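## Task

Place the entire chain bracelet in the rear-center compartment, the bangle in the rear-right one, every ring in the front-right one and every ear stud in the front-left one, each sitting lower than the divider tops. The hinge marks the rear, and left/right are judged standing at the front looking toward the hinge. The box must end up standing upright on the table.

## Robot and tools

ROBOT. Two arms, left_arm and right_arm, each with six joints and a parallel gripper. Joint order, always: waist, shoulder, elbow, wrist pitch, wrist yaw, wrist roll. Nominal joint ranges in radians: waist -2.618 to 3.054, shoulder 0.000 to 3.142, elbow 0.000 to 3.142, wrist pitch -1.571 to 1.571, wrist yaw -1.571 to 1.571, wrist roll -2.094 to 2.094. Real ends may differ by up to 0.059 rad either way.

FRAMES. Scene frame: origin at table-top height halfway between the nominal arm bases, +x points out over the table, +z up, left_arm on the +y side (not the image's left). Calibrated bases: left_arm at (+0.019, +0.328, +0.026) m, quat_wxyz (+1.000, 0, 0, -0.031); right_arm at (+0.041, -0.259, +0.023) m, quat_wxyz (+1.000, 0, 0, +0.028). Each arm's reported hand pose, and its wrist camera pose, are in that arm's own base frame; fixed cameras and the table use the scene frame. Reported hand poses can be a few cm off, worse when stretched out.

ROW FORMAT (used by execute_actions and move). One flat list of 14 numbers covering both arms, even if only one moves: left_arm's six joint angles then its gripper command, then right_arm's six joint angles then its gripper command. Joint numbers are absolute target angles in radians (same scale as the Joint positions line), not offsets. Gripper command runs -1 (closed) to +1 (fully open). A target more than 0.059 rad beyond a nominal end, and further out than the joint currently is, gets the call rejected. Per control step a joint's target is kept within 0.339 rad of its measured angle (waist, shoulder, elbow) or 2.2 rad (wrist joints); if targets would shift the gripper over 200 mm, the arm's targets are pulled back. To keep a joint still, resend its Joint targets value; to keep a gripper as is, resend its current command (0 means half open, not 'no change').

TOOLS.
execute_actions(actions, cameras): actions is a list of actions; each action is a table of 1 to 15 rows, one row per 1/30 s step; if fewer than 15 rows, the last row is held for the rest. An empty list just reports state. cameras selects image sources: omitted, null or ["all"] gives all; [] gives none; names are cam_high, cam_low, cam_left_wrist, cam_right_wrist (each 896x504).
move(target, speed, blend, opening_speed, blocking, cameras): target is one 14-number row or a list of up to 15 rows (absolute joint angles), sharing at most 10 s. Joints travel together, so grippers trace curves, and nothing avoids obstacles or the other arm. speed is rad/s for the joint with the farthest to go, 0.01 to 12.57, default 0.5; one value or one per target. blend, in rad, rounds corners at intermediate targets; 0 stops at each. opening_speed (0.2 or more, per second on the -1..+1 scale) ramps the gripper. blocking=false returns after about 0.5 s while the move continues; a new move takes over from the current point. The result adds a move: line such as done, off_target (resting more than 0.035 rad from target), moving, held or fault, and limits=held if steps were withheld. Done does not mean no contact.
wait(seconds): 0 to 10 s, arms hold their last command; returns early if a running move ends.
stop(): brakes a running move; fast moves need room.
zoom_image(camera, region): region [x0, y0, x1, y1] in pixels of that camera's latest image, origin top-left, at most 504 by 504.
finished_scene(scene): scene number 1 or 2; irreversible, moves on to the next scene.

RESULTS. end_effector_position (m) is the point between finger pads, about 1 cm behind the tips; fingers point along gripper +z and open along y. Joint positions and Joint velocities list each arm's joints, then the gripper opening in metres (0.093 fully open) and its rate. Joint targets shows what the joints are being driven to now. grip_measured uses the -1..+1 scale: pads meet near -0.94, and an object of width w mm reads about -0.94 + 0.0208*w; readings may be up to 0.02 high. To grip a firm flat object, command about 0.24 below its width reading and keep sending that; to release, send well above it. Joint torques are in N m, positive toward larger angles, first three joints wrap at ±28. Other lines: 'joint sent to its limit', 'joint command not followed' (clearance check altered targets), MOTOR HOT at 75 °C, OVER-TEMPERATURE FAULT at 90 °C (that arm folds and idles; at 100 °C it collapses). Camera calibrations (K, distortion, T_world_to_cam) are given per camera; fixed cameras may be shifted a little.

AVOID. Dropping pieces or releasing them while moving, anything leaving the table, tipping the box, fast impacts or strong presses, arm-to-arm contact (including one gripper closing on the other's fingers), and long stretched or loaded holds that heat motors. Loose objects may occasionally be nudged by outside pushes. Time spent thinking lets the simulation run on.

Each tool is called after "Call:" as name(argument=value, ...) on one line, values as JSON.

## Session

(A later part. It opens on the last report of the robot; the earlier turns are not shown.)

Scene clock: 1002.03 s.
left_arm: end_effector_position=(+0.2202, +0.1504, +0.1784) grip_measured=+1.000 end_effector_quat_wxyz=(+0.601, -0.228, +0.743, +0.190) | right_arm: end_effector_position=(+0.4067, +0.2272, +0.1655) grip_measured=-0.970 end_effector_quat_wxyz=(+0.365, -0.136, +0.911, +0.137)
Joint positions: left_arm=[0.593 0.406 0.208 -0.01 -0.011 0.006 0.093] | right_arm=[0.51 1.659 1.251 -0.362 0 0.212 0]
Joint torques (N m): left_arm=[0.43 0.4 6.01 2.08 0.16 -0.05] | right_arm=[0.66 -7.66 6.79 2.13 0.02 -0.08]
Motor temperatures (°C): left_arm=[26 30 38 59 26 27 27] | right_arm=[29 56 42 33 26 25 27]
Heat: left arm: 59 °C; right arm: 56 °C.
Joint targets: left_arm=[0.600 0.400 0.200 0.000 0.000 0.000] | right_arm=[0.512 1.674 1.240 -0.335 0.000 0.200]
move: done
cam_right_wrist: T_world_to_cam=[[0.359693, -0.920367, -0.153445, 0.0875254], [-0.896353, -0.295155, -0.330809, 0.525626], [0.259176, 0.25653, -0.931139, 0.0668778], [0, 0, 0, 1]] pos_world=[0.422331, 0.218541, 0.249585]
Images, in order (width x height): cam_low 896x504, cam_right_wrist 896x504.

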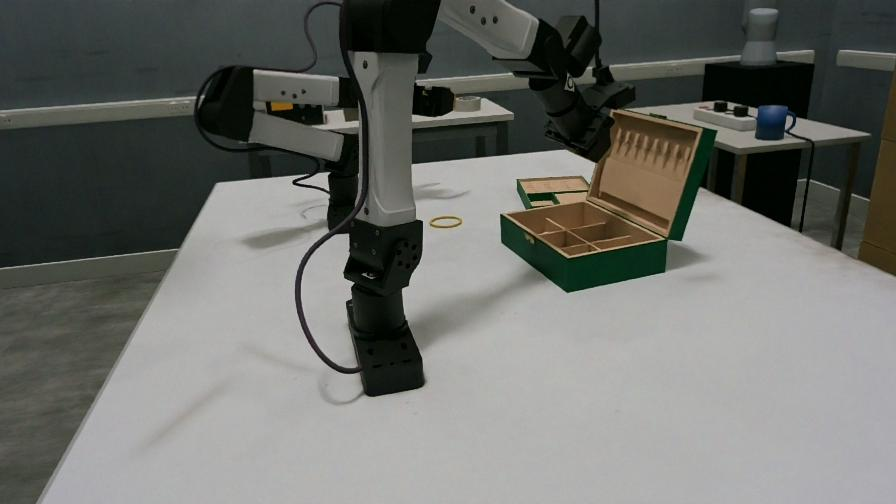

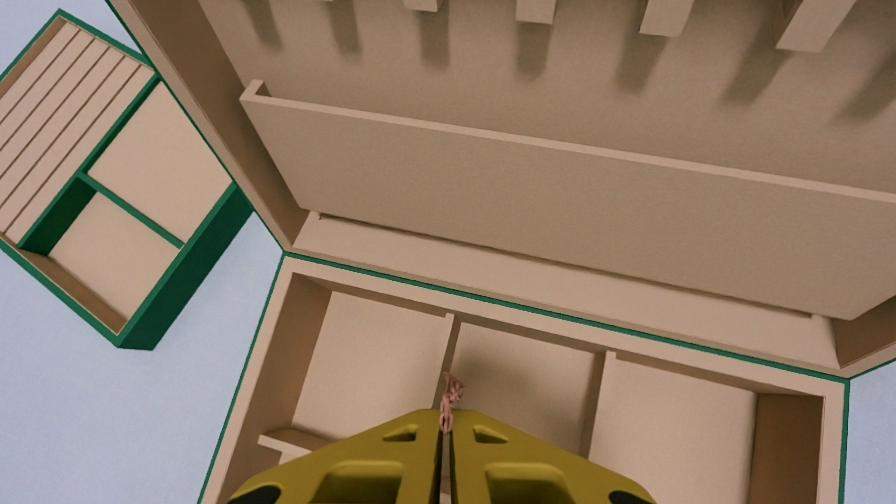

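Call:
move(target=[[0.6,0.4,0.2,0.0,0,0,1,0.482,1.77,1.095,-0.09,0,0.2,-1],[0.6,0.4,0.2,0.0,0,0,1,0.482,1.893,0.978,0.135,0,0.2,-1]], speed=0.25, blend=0.03, cameras=["cam_right_wrist"])

Scene clock: 1022.07 s.
left_arm: end_effector_position=(+0.2202, +0.1504, +0.1784) grip_measured=+1.000 end_effector_quat_wxyz=(+0.601, -0.228, +0.743, +0.190) | right_arm: end_effector_position=(+0.4157, +0.2207, +0.0391) grip_measured=-0.970 end_effector_quat_wxyz=(+0.357, -0.128, +0.916, +0.130)
Joint positions: left_arm=[0.593 0.406 0.208 -0.01 -0.011 0.006 0.093] | right_arm=[0.488 1.879 0.985 0.102 0 0.211 0]
Joint torques (N m): left_arm=[0.44 0.39 6.01 2.08 0.16 -0.05] | right_arm=[-0.08 -8.72 5.86 2.18 0.02 -0.07]
Motor temperatures (°C): left_arm=[26 30 38 59 26 27 27] | right_arm=[29 55 41 35 26 25 28]
Heat: left arm: 59 °C; right arm: 55 °C.
Joint targets: left_arm=[0.600 0.400 0.200 0.000 0.000 0.000] | right_arm=[0.482 1.893 0.978 0.135 0.000 0.200]
move: done
cam_right_wrist: T_world_to_cam=[[0.337834, -0.929237, -0.149623, 0.0697789], [-0.908255, -0.280166, -0.310772, 0.490825], [0.246861, 0.240885, -0.938634, -0.0426649], [0, 0, 0, 1]] pos_world=[0.432753, 0.212631, 0.122928]

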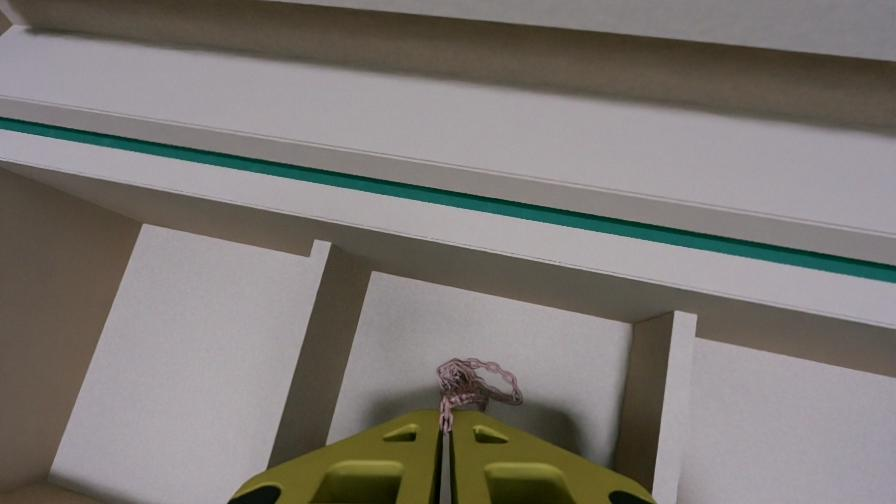

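Call:
move(target=[[0.6,0.4,0.2,0.0,0,0,1,0.482,1.893,0.978,0.135,0,0.2,-0.6],[0.6,0.4,0.2,0.0,0,0,1,0.482,1.765,1.105,-0.1,0,0.2,-0.6],[0.6,0.4,0.2,0.0,0,0,1,0.5,1.55,1.3,-0.6,0,0.1,-0.6],[0.6,0.4,0.2,0.0,0,0,1,0.9,1.6,1.35,-0.6,0,0,0.1],[0.6,0.4,0.2,0.0,0,0,1,1.07,1.93,1.262,-0.13,0,0,0.1]], speed=[0.2,0.25,0.6,0.7,0.6], opening_speed=0.7, blend=[0,0.03,0,0.1,0], cameras=["cam_right_wrist","cam_high"])

Call:
zoom_image(camera="cam_high", region=[400, 160, 540, 270])

Scene clock: 1046.73 s.
left_arm: end_effector_position=(+0.2202, +0.1504, +0.1784) grip_measured=+1.000 end_effector_quat_wxyz=(+0.601, -0.228, +0.743, +0.190) | right_arm: end_effector_position=(+0.2445, +0.4454, +0.0843) grip_measured=+0.098 end_effector_quat_wxyz=(+0.318, -0.469, +0.802, +0.190)
Joint positions: left_arm=[0.593 0.406 0.208 -0.01 -0.011 0.006 0.093] | right_arm=[1.069 1.92 1.267 -0.16 0 0.01 0.05]
Joint torques (N m): left_arm=[0.43 0.39 6.01 2.08 0.16 -0.05] | right_arm=[0.58 -10.3 6.79 2.1 0.02 -0.05]
Motor temperatures (°C): left_arm=[26 30 38 59 26 27 27] | right_arm=[29 58 41 37 26 25 27]
Heat: left arm: 59 °C; right arm: 58 °C.
Joint targets: left_arm=[0.600 0.400 0.200 0.000 0.000 0.000] | right_arm=[1.070 1.930 1.262 -0.130 0.000 0.000]
move: done; blend cut to 0 rad at target 4
cam_right_wrist: T_world_to_cam=[[0.878584, -0.477488, -0.00978215, -0.0020629], [-0.457568, -0.835709, -0.303682, 0.549106], [0.136829, 0.271286, -0.952723, 0.00243877], [0, 0, 0, 1]] pos_world=[0.252732, 0.457246, 0.169057]
Images, in order (width x height): cam_high 896x504, cam_right_wrist 896x504.

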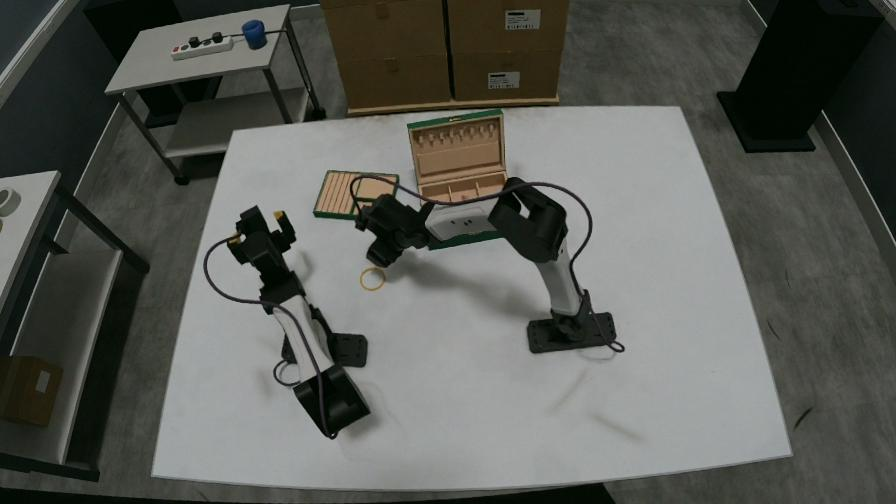

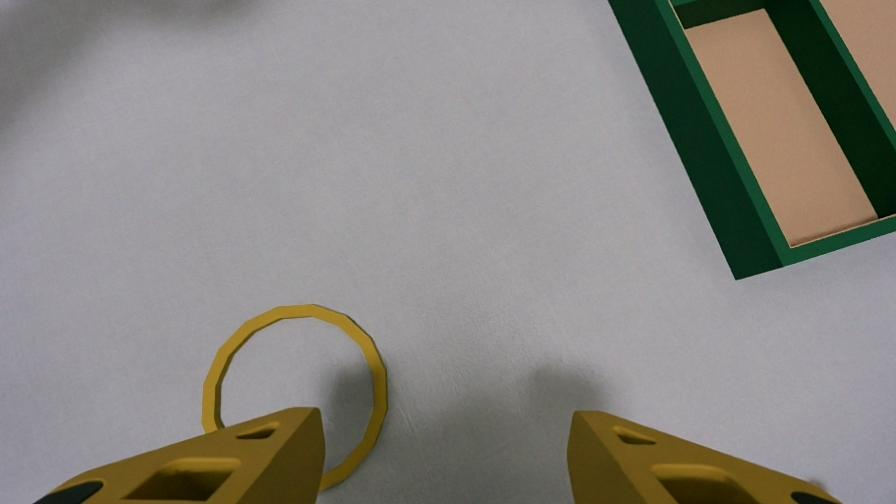

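Scaled by 3.600 (camera's finer frame: 1280x720).

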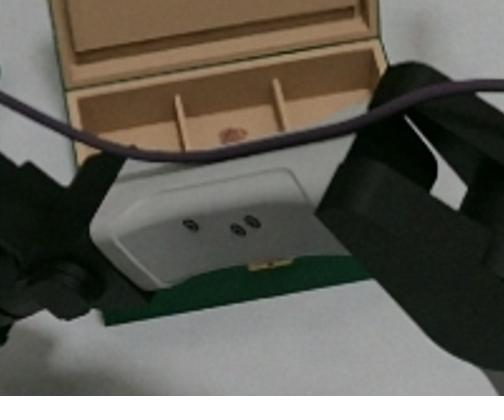

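Call:
move(target=[0.6,0.4,0.2,0.0,0,0,1,1.235,2.045,1.31,-0.085,0,0,0.1], speed=0.4, cameras=["cam_right_wrist"])

Scene clock: 1061.57 s.
left_arm: end_effector_position=(+0.2202, +0.1504, +0.1784) grip_measured=+1.000 end_effector_quat_wxyz=(+0.601, -0.228, +0.743, +0.190) | right_arm: end_effector_position=(+0.1676, +0.4889, +0.0451) grip_measured=+0.098 end_effector_quat_wxyz=(+0.283, -0.541, +0.765, +0.204)
Joint positions: left_arm=[0.593 0.406 0.208 -0.01 -0.011 0.006 0.093] | right_arm=[1.241 2.031 1.288 -0.115 0.001 0.01 0.05]
Joint torques (N m): left_arm=[0.43 0.39 6.01 2.08 0.16 -0.05] | right_arm=[-0.01 -10.56 9.06 2.02 0.01 -0.05]
Motor temperatures (°C): left_arm=[26 30 38 59 26 27 27] | right_arm=[29 59 41 37 26 25 27]
Heat: left arm: 59 °C; right arm: 59 °C.
Joint targets: left_arm=[0.600 0.400 0.200 0.000 0.000 0.000] | right_arm=[1.235 2.045 1.310 -0.085 0.000 0.000]
move: done
cam_right_wrist: T_world_to_cam=[[0.947145, -0.320677, -0.00913846, -0.00227138], [-0.311904, -0.913822, -0.260087, 0.549982], [0.0750529, 0.24919, -0.965542, -0.0144663], [0, 0, 0, 1]] pos_world=[0.174779, 0.505463, 0.129055]

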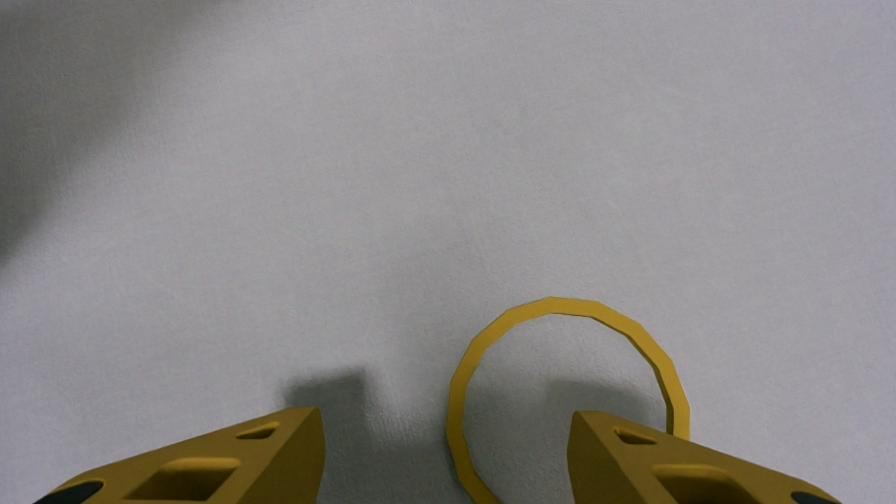

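Call:
move(target=[[0.6,0.4,0.2,0.0,0,0,1,1.231,2.138,1.238,0.07,0,0,0.1]], speed=0.15, cameras=["cam_right_wrist","cam_high"])

Scene clock: 1067.90 s.
left_arm: end_effector_position=(+0.2202, +0.1504, +0.1784) grip_measured=+1.000 end_effector_quat_wxyz=(+0.601, -0.228, +0.743, +0.190) | right_arm: end_effector_position=(+0.1720, +0.4955, +0.0123) grip_measured=+0.098 end_effector_quat_wxyz=(+0.294, -0.537, +0.762, +0.211)
Joint positions: left_arm=[0.593 0.406 0.208 -0.01 -0.011 0.006 0.093] | right_arm=[1.237 2.115 1.248 0.038 0.001 0.01 0.05]
Joint torques (N m): left_arm=[0.43 0.39 6.01 2.08 0.16 -0.05] | right_arm=[-0.03 -10.1 5.65 2.1 0.01 -0.05]
Motor temperatures (°C): left_arm=[26 30 38 59 26 27 27] | right_arm=[29 60 41 37 26 25 27]
Heat: left arm: 59 °C; right arm: 60 °C.
Joint targets: left_arm=[0.600 0.400 0.200 0.000 0.000 0.000] | right_arm=[1.231 2.138 1.238 0.070 0.000 0.000]
move: done
cam_right_wrist: T_world_to_cam=[[0.946088, -0.323791, -0.00877119, -0.00286582], [-0.312571, -0.90553, -0.286905, 0.545301], [0.0849547, 0.274179, -0.957919, -0.062227], [0, 0, 0, 1]] pos_world=[0.178443, 0.50992, 0.096816]
Images, in order (width x height): cam_high 896x504, cam_right_wrist 896x504.

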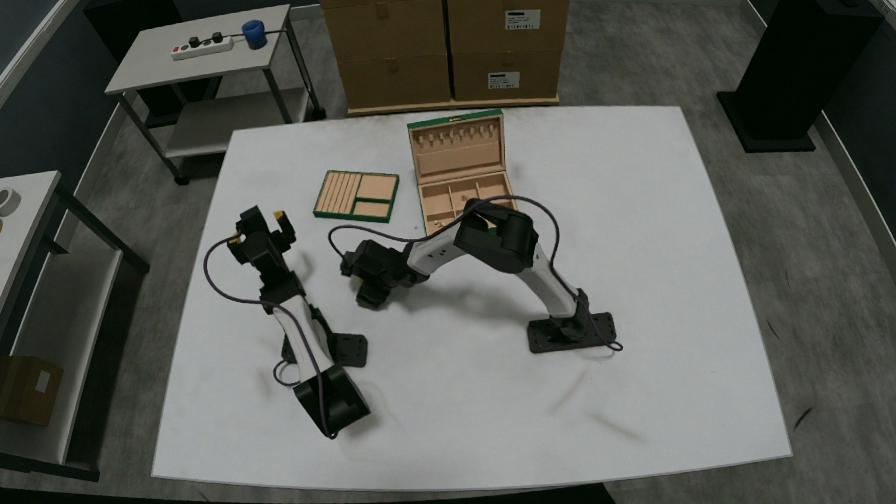

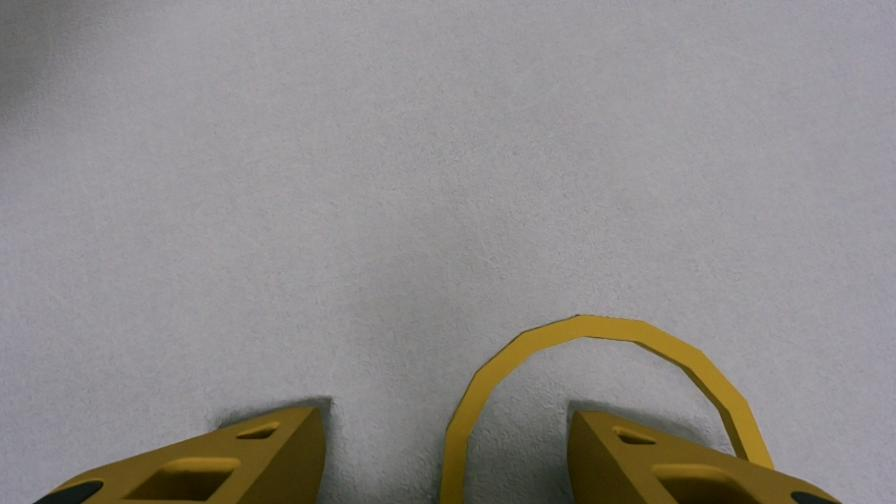

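Call:
move(target=[[0.6,0.4,0.2,0.0,0,0,1,1.231,2.15,1.232,0.08,0,0,0.1],[0.6,0.4,0.2,0.0,0,0,1,1.231,2.15,1.232,0.08,0,0,-1],[0.6,0.4,0.2,0.0,0,0,1,1.231,2.02,1.32,-0.09,0,0,-1]], speed=[0.1,0.1,0.2], opening_speed=0.7, cameras=["cam_right_wrist"])

Scene clock: 1086.07 s.
left_arm: end_effector_position=(+0.2202, +0.1504, +0.1784) grip_measured=+1.000 end_effector_quat_wxyz=(+0.601, -0.228, +0.743, +0.190) | right_arm: end_effector_position=(+0.1719, +0.4953, +0.0442) grip_measured=-0.965 end_effector_quat_wxyz=(+0.291, -0.538, +0.763, +0.209)
Joint positions: left_arm=[0.593 0.406 0.208 -0.01 -0.011 0.006 0.093] | right_arm=[1.237 2.051 1.301 -0.087 0.001 0.009 0]
Joint torques (N m): left_arm=[0.43 0.4 6.01 2.08 0.16 -0.05] | right_arm=[-0.05 -15.06 8.79 1.74 0.02 -0.04]
Motor temperatures (°C): left_arm=[26 30 38 59 26 27 27] | right_arm=[29 62 41 38 26 25 27]
Heat: left arm: 59 °C; right arm: 62 °C.
Joint targets: left_arm=[0.600 0.400 0.200 0.000 0.000 0.000] | right_arm=[1.231 2.020 1.320 -0.090 0.000 0.000]
move: done
cam_right_wrist: T_world_to_cam=[[0.946266, -0.323283, -0.00830395, -0.00287267], [-0.312596, -0.907804, -0.279598, 0.555085], [0.0828507, 0.267169, -0.960081, -0.0276828], [0, 0, 0, 1]] pos_world=[0.178529, 0.510376, 0.128599]

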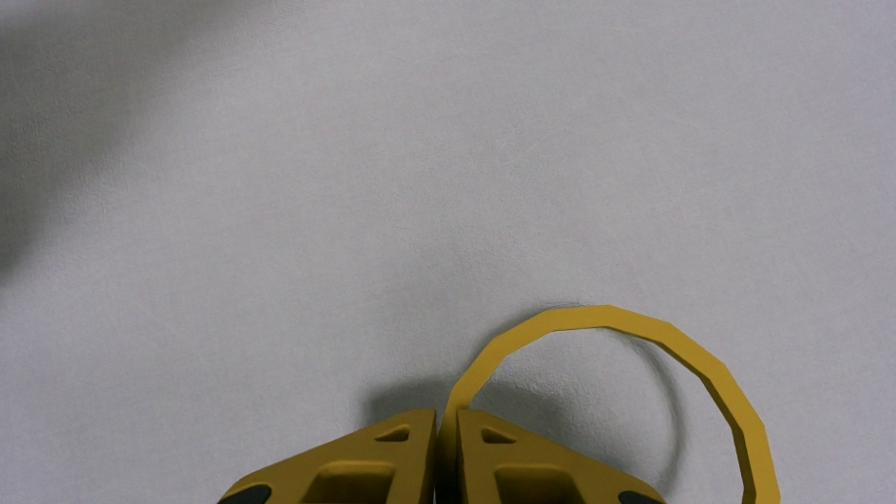

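Call:
move(target=[[0.6,0.4,0.2,0.0,0,0,1,1.15,1.62,1.19,-0.37,0,0,-1],[0.6,0.4,0.2,0.0,0,0,1,0.5,1.60,1.13,-0.36,0,0,-1],[0.6,0.4,0.2,0.0,0,0,1,0.393,1.67,1.217,-0.36,0,0,-1]], speed=[0.4,0.5,0.3], blend=[0.1,0.05,0], cameras=["cam_right_wrist"])

Scene clock: 1107.40 s.
left_arm: end_effector_position=(+0.2202, +0.1504, +0.1784) grip_measured=+1.000 end_effector_quat_wxyz=(+0.601, -0.228, +0.743, +0.190) | right_arm: end_effector_position=(+0.4182, +0.1741, +0.1432) grip_measured=-0.965 end_effector_quat_wxyz=(+0.357, -0.178, +0.914, +0.073)
Joint positions: left_arm=[0.593 0.406 0.208 -0.01 -0.011 0.006 0.093] | right_arm=[0.395 1.655 1.193 -0.362 0.001 0.009 0]
Joint torques (N m): left_arm=[0.44 0.39 6.01 2.08 0.16 -0.05] | right_arm=[0.34 -7.57 9.87 1.8 0.01 -0.04]
Motor temperatures (°C): left_arm=[26 30 38 60 26 27 27] | right_arm=[29 65 42 37 26 25 28]
Heat: left arm: 60 °C; right arm: 65 °C.
Joint targets: left_arm=[0.600 0.400 0.200 0.000 0.000 0.000] | right_arm=[0.393 1.670 1.217 -0.360 0.000 0.000]
move: done
cam_right_wrist: T_world_to_cam=[[0.388822, -0.921276, -0.00818972, -0.00178143], [-0.881869, -0.369588, -0.292764, 0.514369], [0.26669, 0.121056, -0.95615, 0.0806943], [0, 0, 0, 1]] pos_world=[0.432779, 0.178695, 0.22773]

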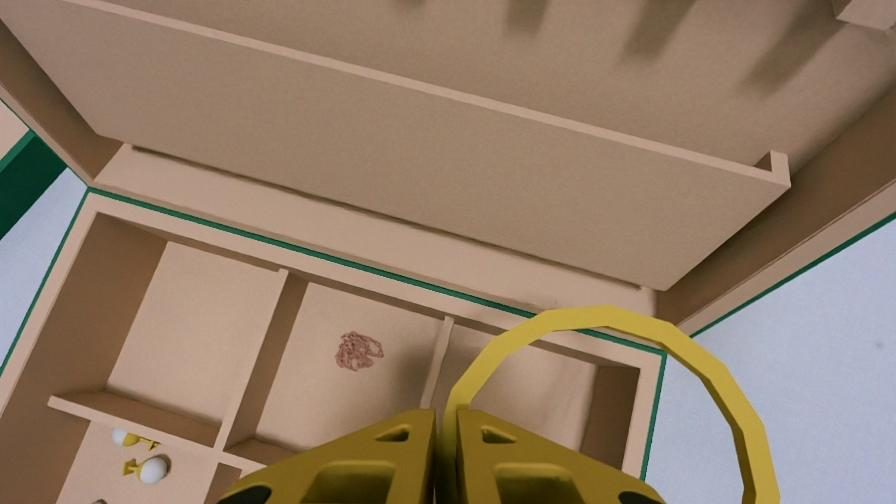

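Call:
move(target=[[0.6,0.4,0.2,0.0,0,0,1,0.407,1.79,0.983,-0.025,0,0,-1]], speed=0.25, cameras=["cam_right_wrist"])

Scene clock: 1124.17 s.
left_arm: end_effector_position=(+0.2202, +0.1504, +0.1784) grip_measured=+1.000 end_effector_quat_wxyz=(+0.601, -0.228, +0.743, +0.190) | right_arm: end_effector_position=(+0.4144, +0.1752, +0.0587) grip_measured=-0.965 end_effector_quat_wxyz=(+0.346, -0.182, +0.918, +0.071)
Joint positions: left_arm=[0.593 0.406 0.208 -0.01 -0.011 0.006 0.093] | right_arm=[0.401 1.778 0.99 -0.06 0.001 0.009 0]
Joint torques (N m): left_arm=[0.43 0.39 6.01 2.08 0.16 -0.05] | right_arm=[1.05 -8.2 6.2 2.08 0.01 -0.04]
Motor temperatures (°C): left_arm=[26 30 38 60 26 27 27] | right_arm=[29 62 42 38 26 25 28]
Heat: left arm: 60 °C; right arm: 62 °C.
Joint targets: left_arm=[0.600 0.400 0.200 0.000 0.000 0.000] | right_arm=[0.407 1.790 0.983 -0.025 0.000 0.000]
move: done
cam_right_wrist: T_world_to_cam=[[0.393922, -0.919106, -0.00829737, -0.00236322], [-0.885976, -0.377288, -0.269628, 0.488343], [0.244687, 0.113564, -0.962929, 0.0116568], [0, 0, 0, 1]] pos_world=[0.430739, 0.18075, 0.142876]

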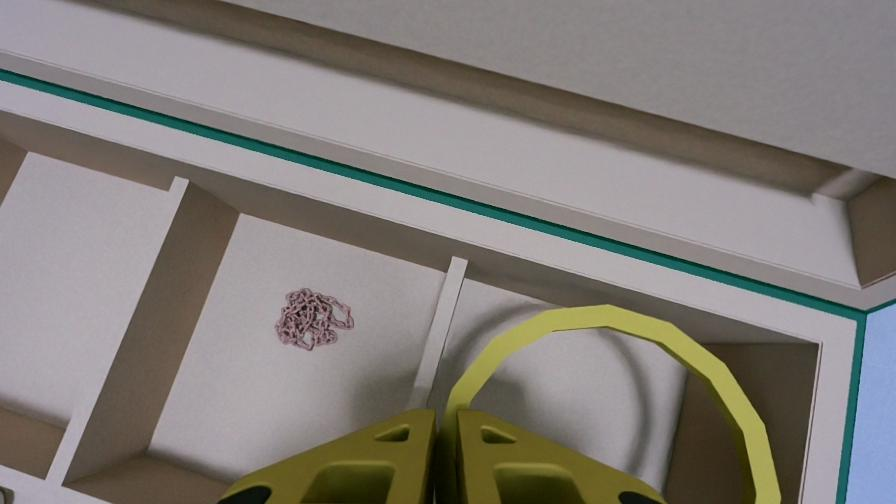

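Call:
move(target=[[0.6,0.4,0.2,0.0,0,0,1,0.399,1.795,0.977,-0.022,0,0,-1],[0.6,0.4,0.2,0.0,0,0,1,0.399,1.831,0.948,0.047,0,0,-1]], speed=0.12, cameras=["cam_right_wrist","cam_low"])

Call:
zoom_image(camera="cam_low", region=[540, 160, 700, 300])

Scene clock: 1133.97 s.
left_arm: end_effector_position=(+0.2202, +0.1504, +0.1784) grip_measured=+1.000 end_effector_quat_wxyz=(+0.601, -0.228, +0.743, +0.190) | right_arm: end_effector_position=(+0.4151, +0.1750, +0.0433) grip_measured=-0.965 end_effector_quat_wxyz=(+0.349, -0.181, +0.917, +0.070)
Joint positions: left_arm=[0.593 0.406 0.208 -0.01 -0.011 0.006 0.093] | right_arm=[0.401 1.812 0.958 0.011 0.004 0.009 0]
Joint torques (N m): left_arm=[0.43 0.39 6.01 2.08 0.16 -0.04] | right_arm=[0.36 -7.73 5.76 2.11 -0.02 -0.04]
Motor temperatures (°C): left_arm=[26 30 38 60 26 27 27] | right_arm=[29 61 42 39 26 25 28]
Heat: left arm: 60 °C; right arm: 61 °C.
Joint targets: left_arm=[0.600 0.400 0.200 0.000 0.000 0.000] | right_arm=[0.399 1.831 0.948 0.047 0.000 0.000]
move: off_target (right_arm); right_arm: the wrist pitch is farthest, 0.036 rad from its target
cam_right_wrist: T_world_to_cam=[[0.392093, -0.919906, -0.00598073, -0.00222619], [-0.885332, -0.375574, -0.2741, 0.484295], [0.2499, 0.112767, -0.961683, -0.00535036], [0, 0, 0, 1]] pos_world=[0.430972, 0.180444, 0.127586]
Images, in order (width x height): cam_low 896x504, cam_right_wrist 896x504.

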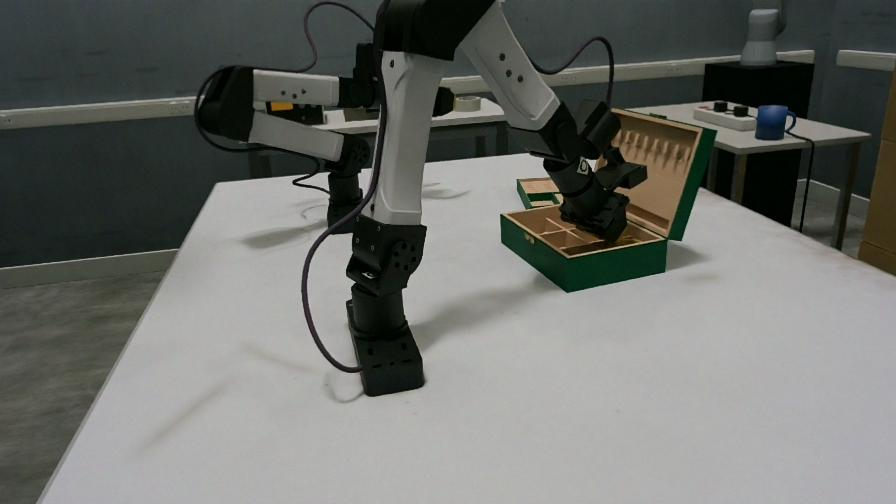

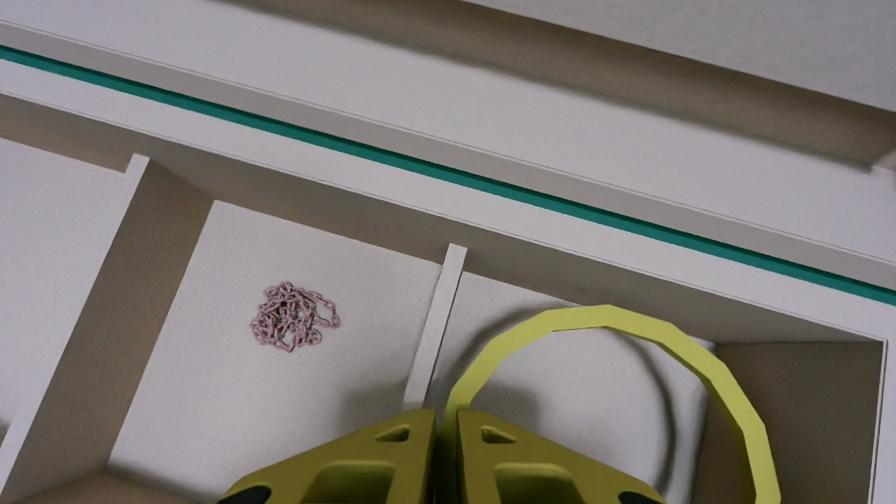

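Scaled by 3.150 (camera's finer frame: 1280x720).

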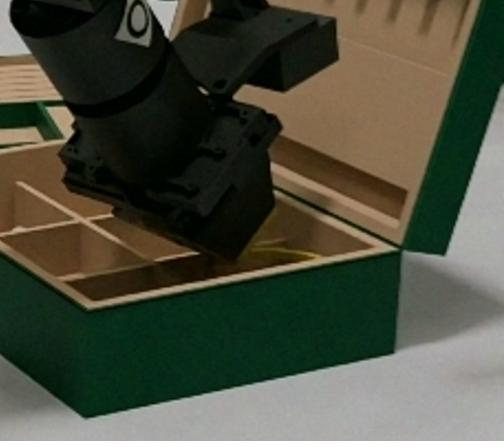

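Call:
move(target=[[0.6,0.4,0.2,0.0,0,0,1,0.386,1.833,0.951,0.045,0,0,-1],[0.6,0.4,0.2,0.0,0,0,1,0.386,1.838,0.948,0.052,0,0,-1],[0.6,0.4,0.2,0.0,0,0,1,0.386,1.838,0.948,0.052,0,0,-0.75]], speed=0.1, opening_speed=0.4, cameras=["cam_right_wrist"])

Scene clock: 1146.40 s.
left_arm: end_effector_position=(+0.2202, +0.1504, +0.1784) grip_measured=+1.000 end_effector_quat_wxyz=(+0.601, -0.228, +0.743, +0.190) | right_arm: end_effector_position=(+0.4183, +0.1700, +0.0412) grip_measured=-0.753 end_effector_quat_wxyz=(+0.350, -0.175, +0.918, +0.067)
Joint positions: left_arm=[0.593 0.406 0.208 -0.01 -0.011 0.006 0.093] | right_arm=[0.388 1.821 0.957 0.022 0.006 0.009 0.009]
Joint torques (N m): left_arm=[0.43 0.39 6.01 2.08 0.16 -0.05] | right_arm=[0.27 -7.87 5.72 2.07 -0.03 -0.04]
Motor temperatures (°C): left_arm=[26 30 38 60 26 27 27] | right_arm=[29 60 42 40 26 25 28]
Heat: left arm: 60 °C; right arm: 60 °C.
Joint targets: left_arm=[0.600 0.400 0.200 0.000 0.000 0.000] | right_arm=[0.386 1.838 0.948 0.052 0.000 0.000]
move: done
cam_right_wrist: T_world_to_cam=[[0.379675, -0.925108, -0.00460634, -0.00209189], [-0.889771, -0.3638, -0.275604, 0.484697], [0.253288, 0.108739, -0.96126, -0.00841078], [0, 0, 0, 1]] pos_world=[0.434194, 0.175312, 0.12549]

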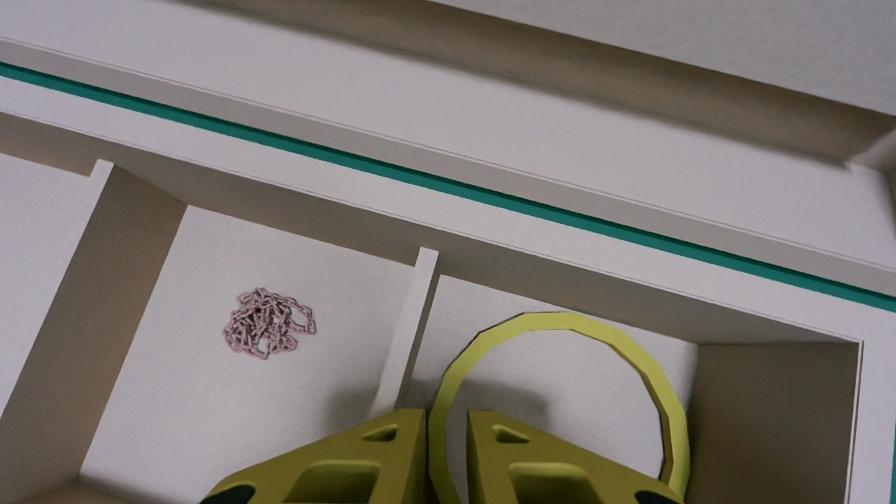

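Call:
move(target=[[0.6,0.4,0.2,0.0,0,0,1,0.386,1.74,1.07,-0.15,0,0,-0.75],[0.6,0.4,0.2,0.0,0,0,1,0.386,1.5,1.25,-0.7,0,0,-0.75],[0.6,0.4,0.2,0.0,0,0,1,0.43,1.709,1.928,-1.385,0,0,-0.75]], speed=[0.25,0.6,0.7], blend=[0.03,0.1,0], cameras=["cam_right_wrist","cam_low"])

Call:
zoom_image(camera="cam_right_wrist", region=[180, 0, 680, 400])

Call:
zoom_image(camera="cam_low", region=[500, 150, 700, 300])

Scene clock: 1165.47 s.
left_arm: end_effector_position=(+0.2202, +0.1504, +0.1784) grip_measured=+1.000 end_effector_quat_wxyz=(+0.601, -0.228, +0.743, +0.190) | right_arm: end_effector_position=(+0.3448, +0.1546, +0.2644) grip_measured=-0.752 end_effector_quat_wxyz=(+0.203, -0.201, +0.957, +0.042)
Joint positions: left_arm=[0.593 0.406 0.208 -0.01 -0.011 0.006 0.093] | right_arm=[0.424 1.695 1.908 -1.365 0.006 0.009 0.009]
Joint torques (N m): left_arm=[0.43 0.39 6 2.07 0.16 -0.05] | right_arm=[0.99 -6.95 8.61 1.02 -0.04 -0.04]
Motor temperatures (°C): left_arm=[26 30 38 60 26 27 27] | right_arm=[29 58 42 39 26 25 28]
Heat: left arm: 60 °C; right arm: 58 °C.
Joint targets: left_arm=[0.600 0.400 0.200 0.000 0.000 0.000] | right_arm=[0.430 1.709 1.928 -1.385 0.000 0.000]
move: done
cam_right_wrist: T_world_to_cam=[[0.411244, -0.911513, -0.00475543, -0.000297263], [-0.911014, -0.411182, 0.031367, 0.408639], [-0.0305468, -0.00856723, -0.999497, 0.352604], [0, 0, 0, 1]] pos_world=[0.383169, 0.170775, 0.339608]
Images, in order (width x height): cam_low 896x504, cam_right_wrist 896x504.

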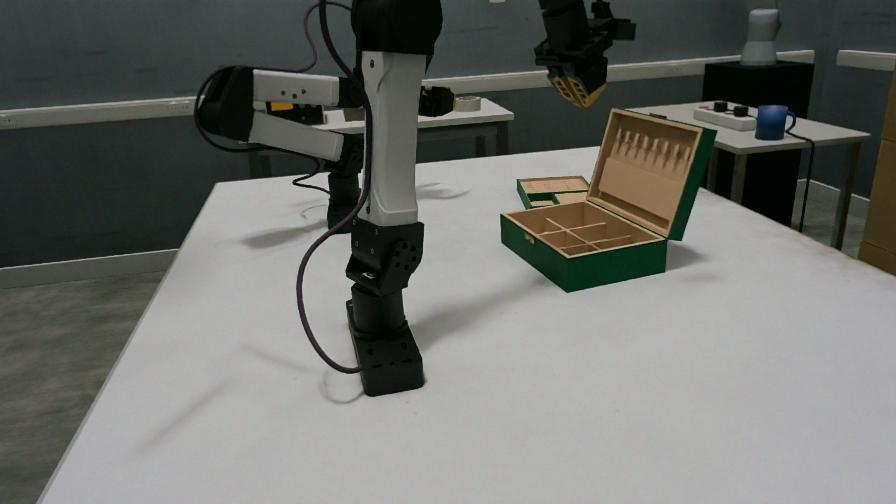

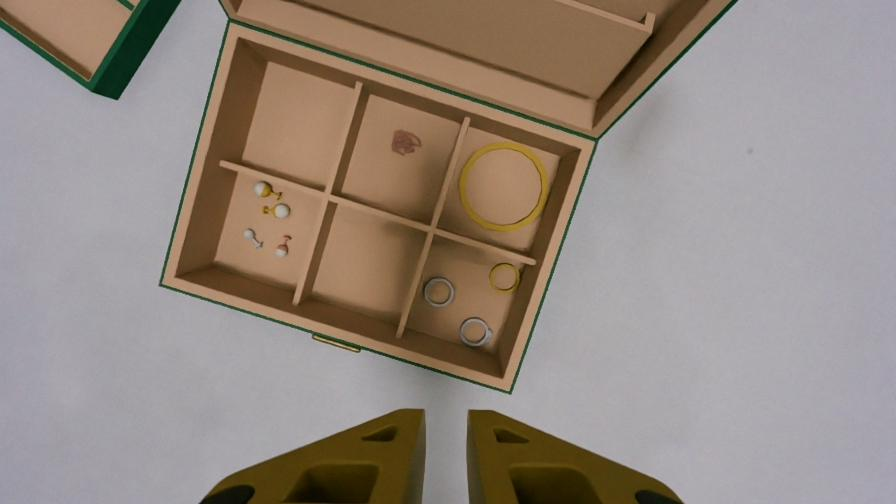

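Scaled by 1.008 (camera's finer frame: 1280x720).

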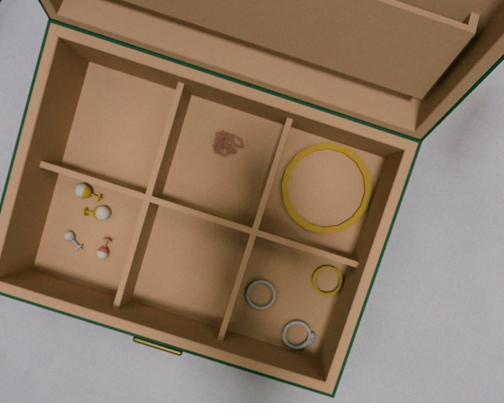

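Scaled by 2.520 (camera's finer frame: 1280x720).

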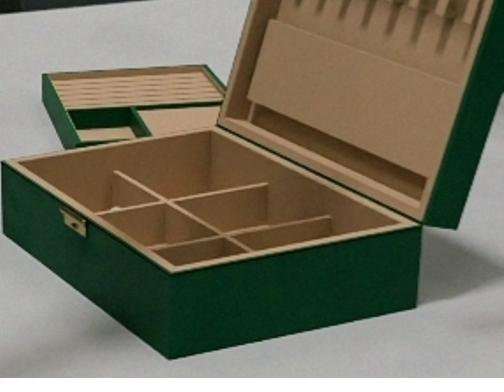

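Call:
finished_scene(scene=2)

The scene is finished: the task was done.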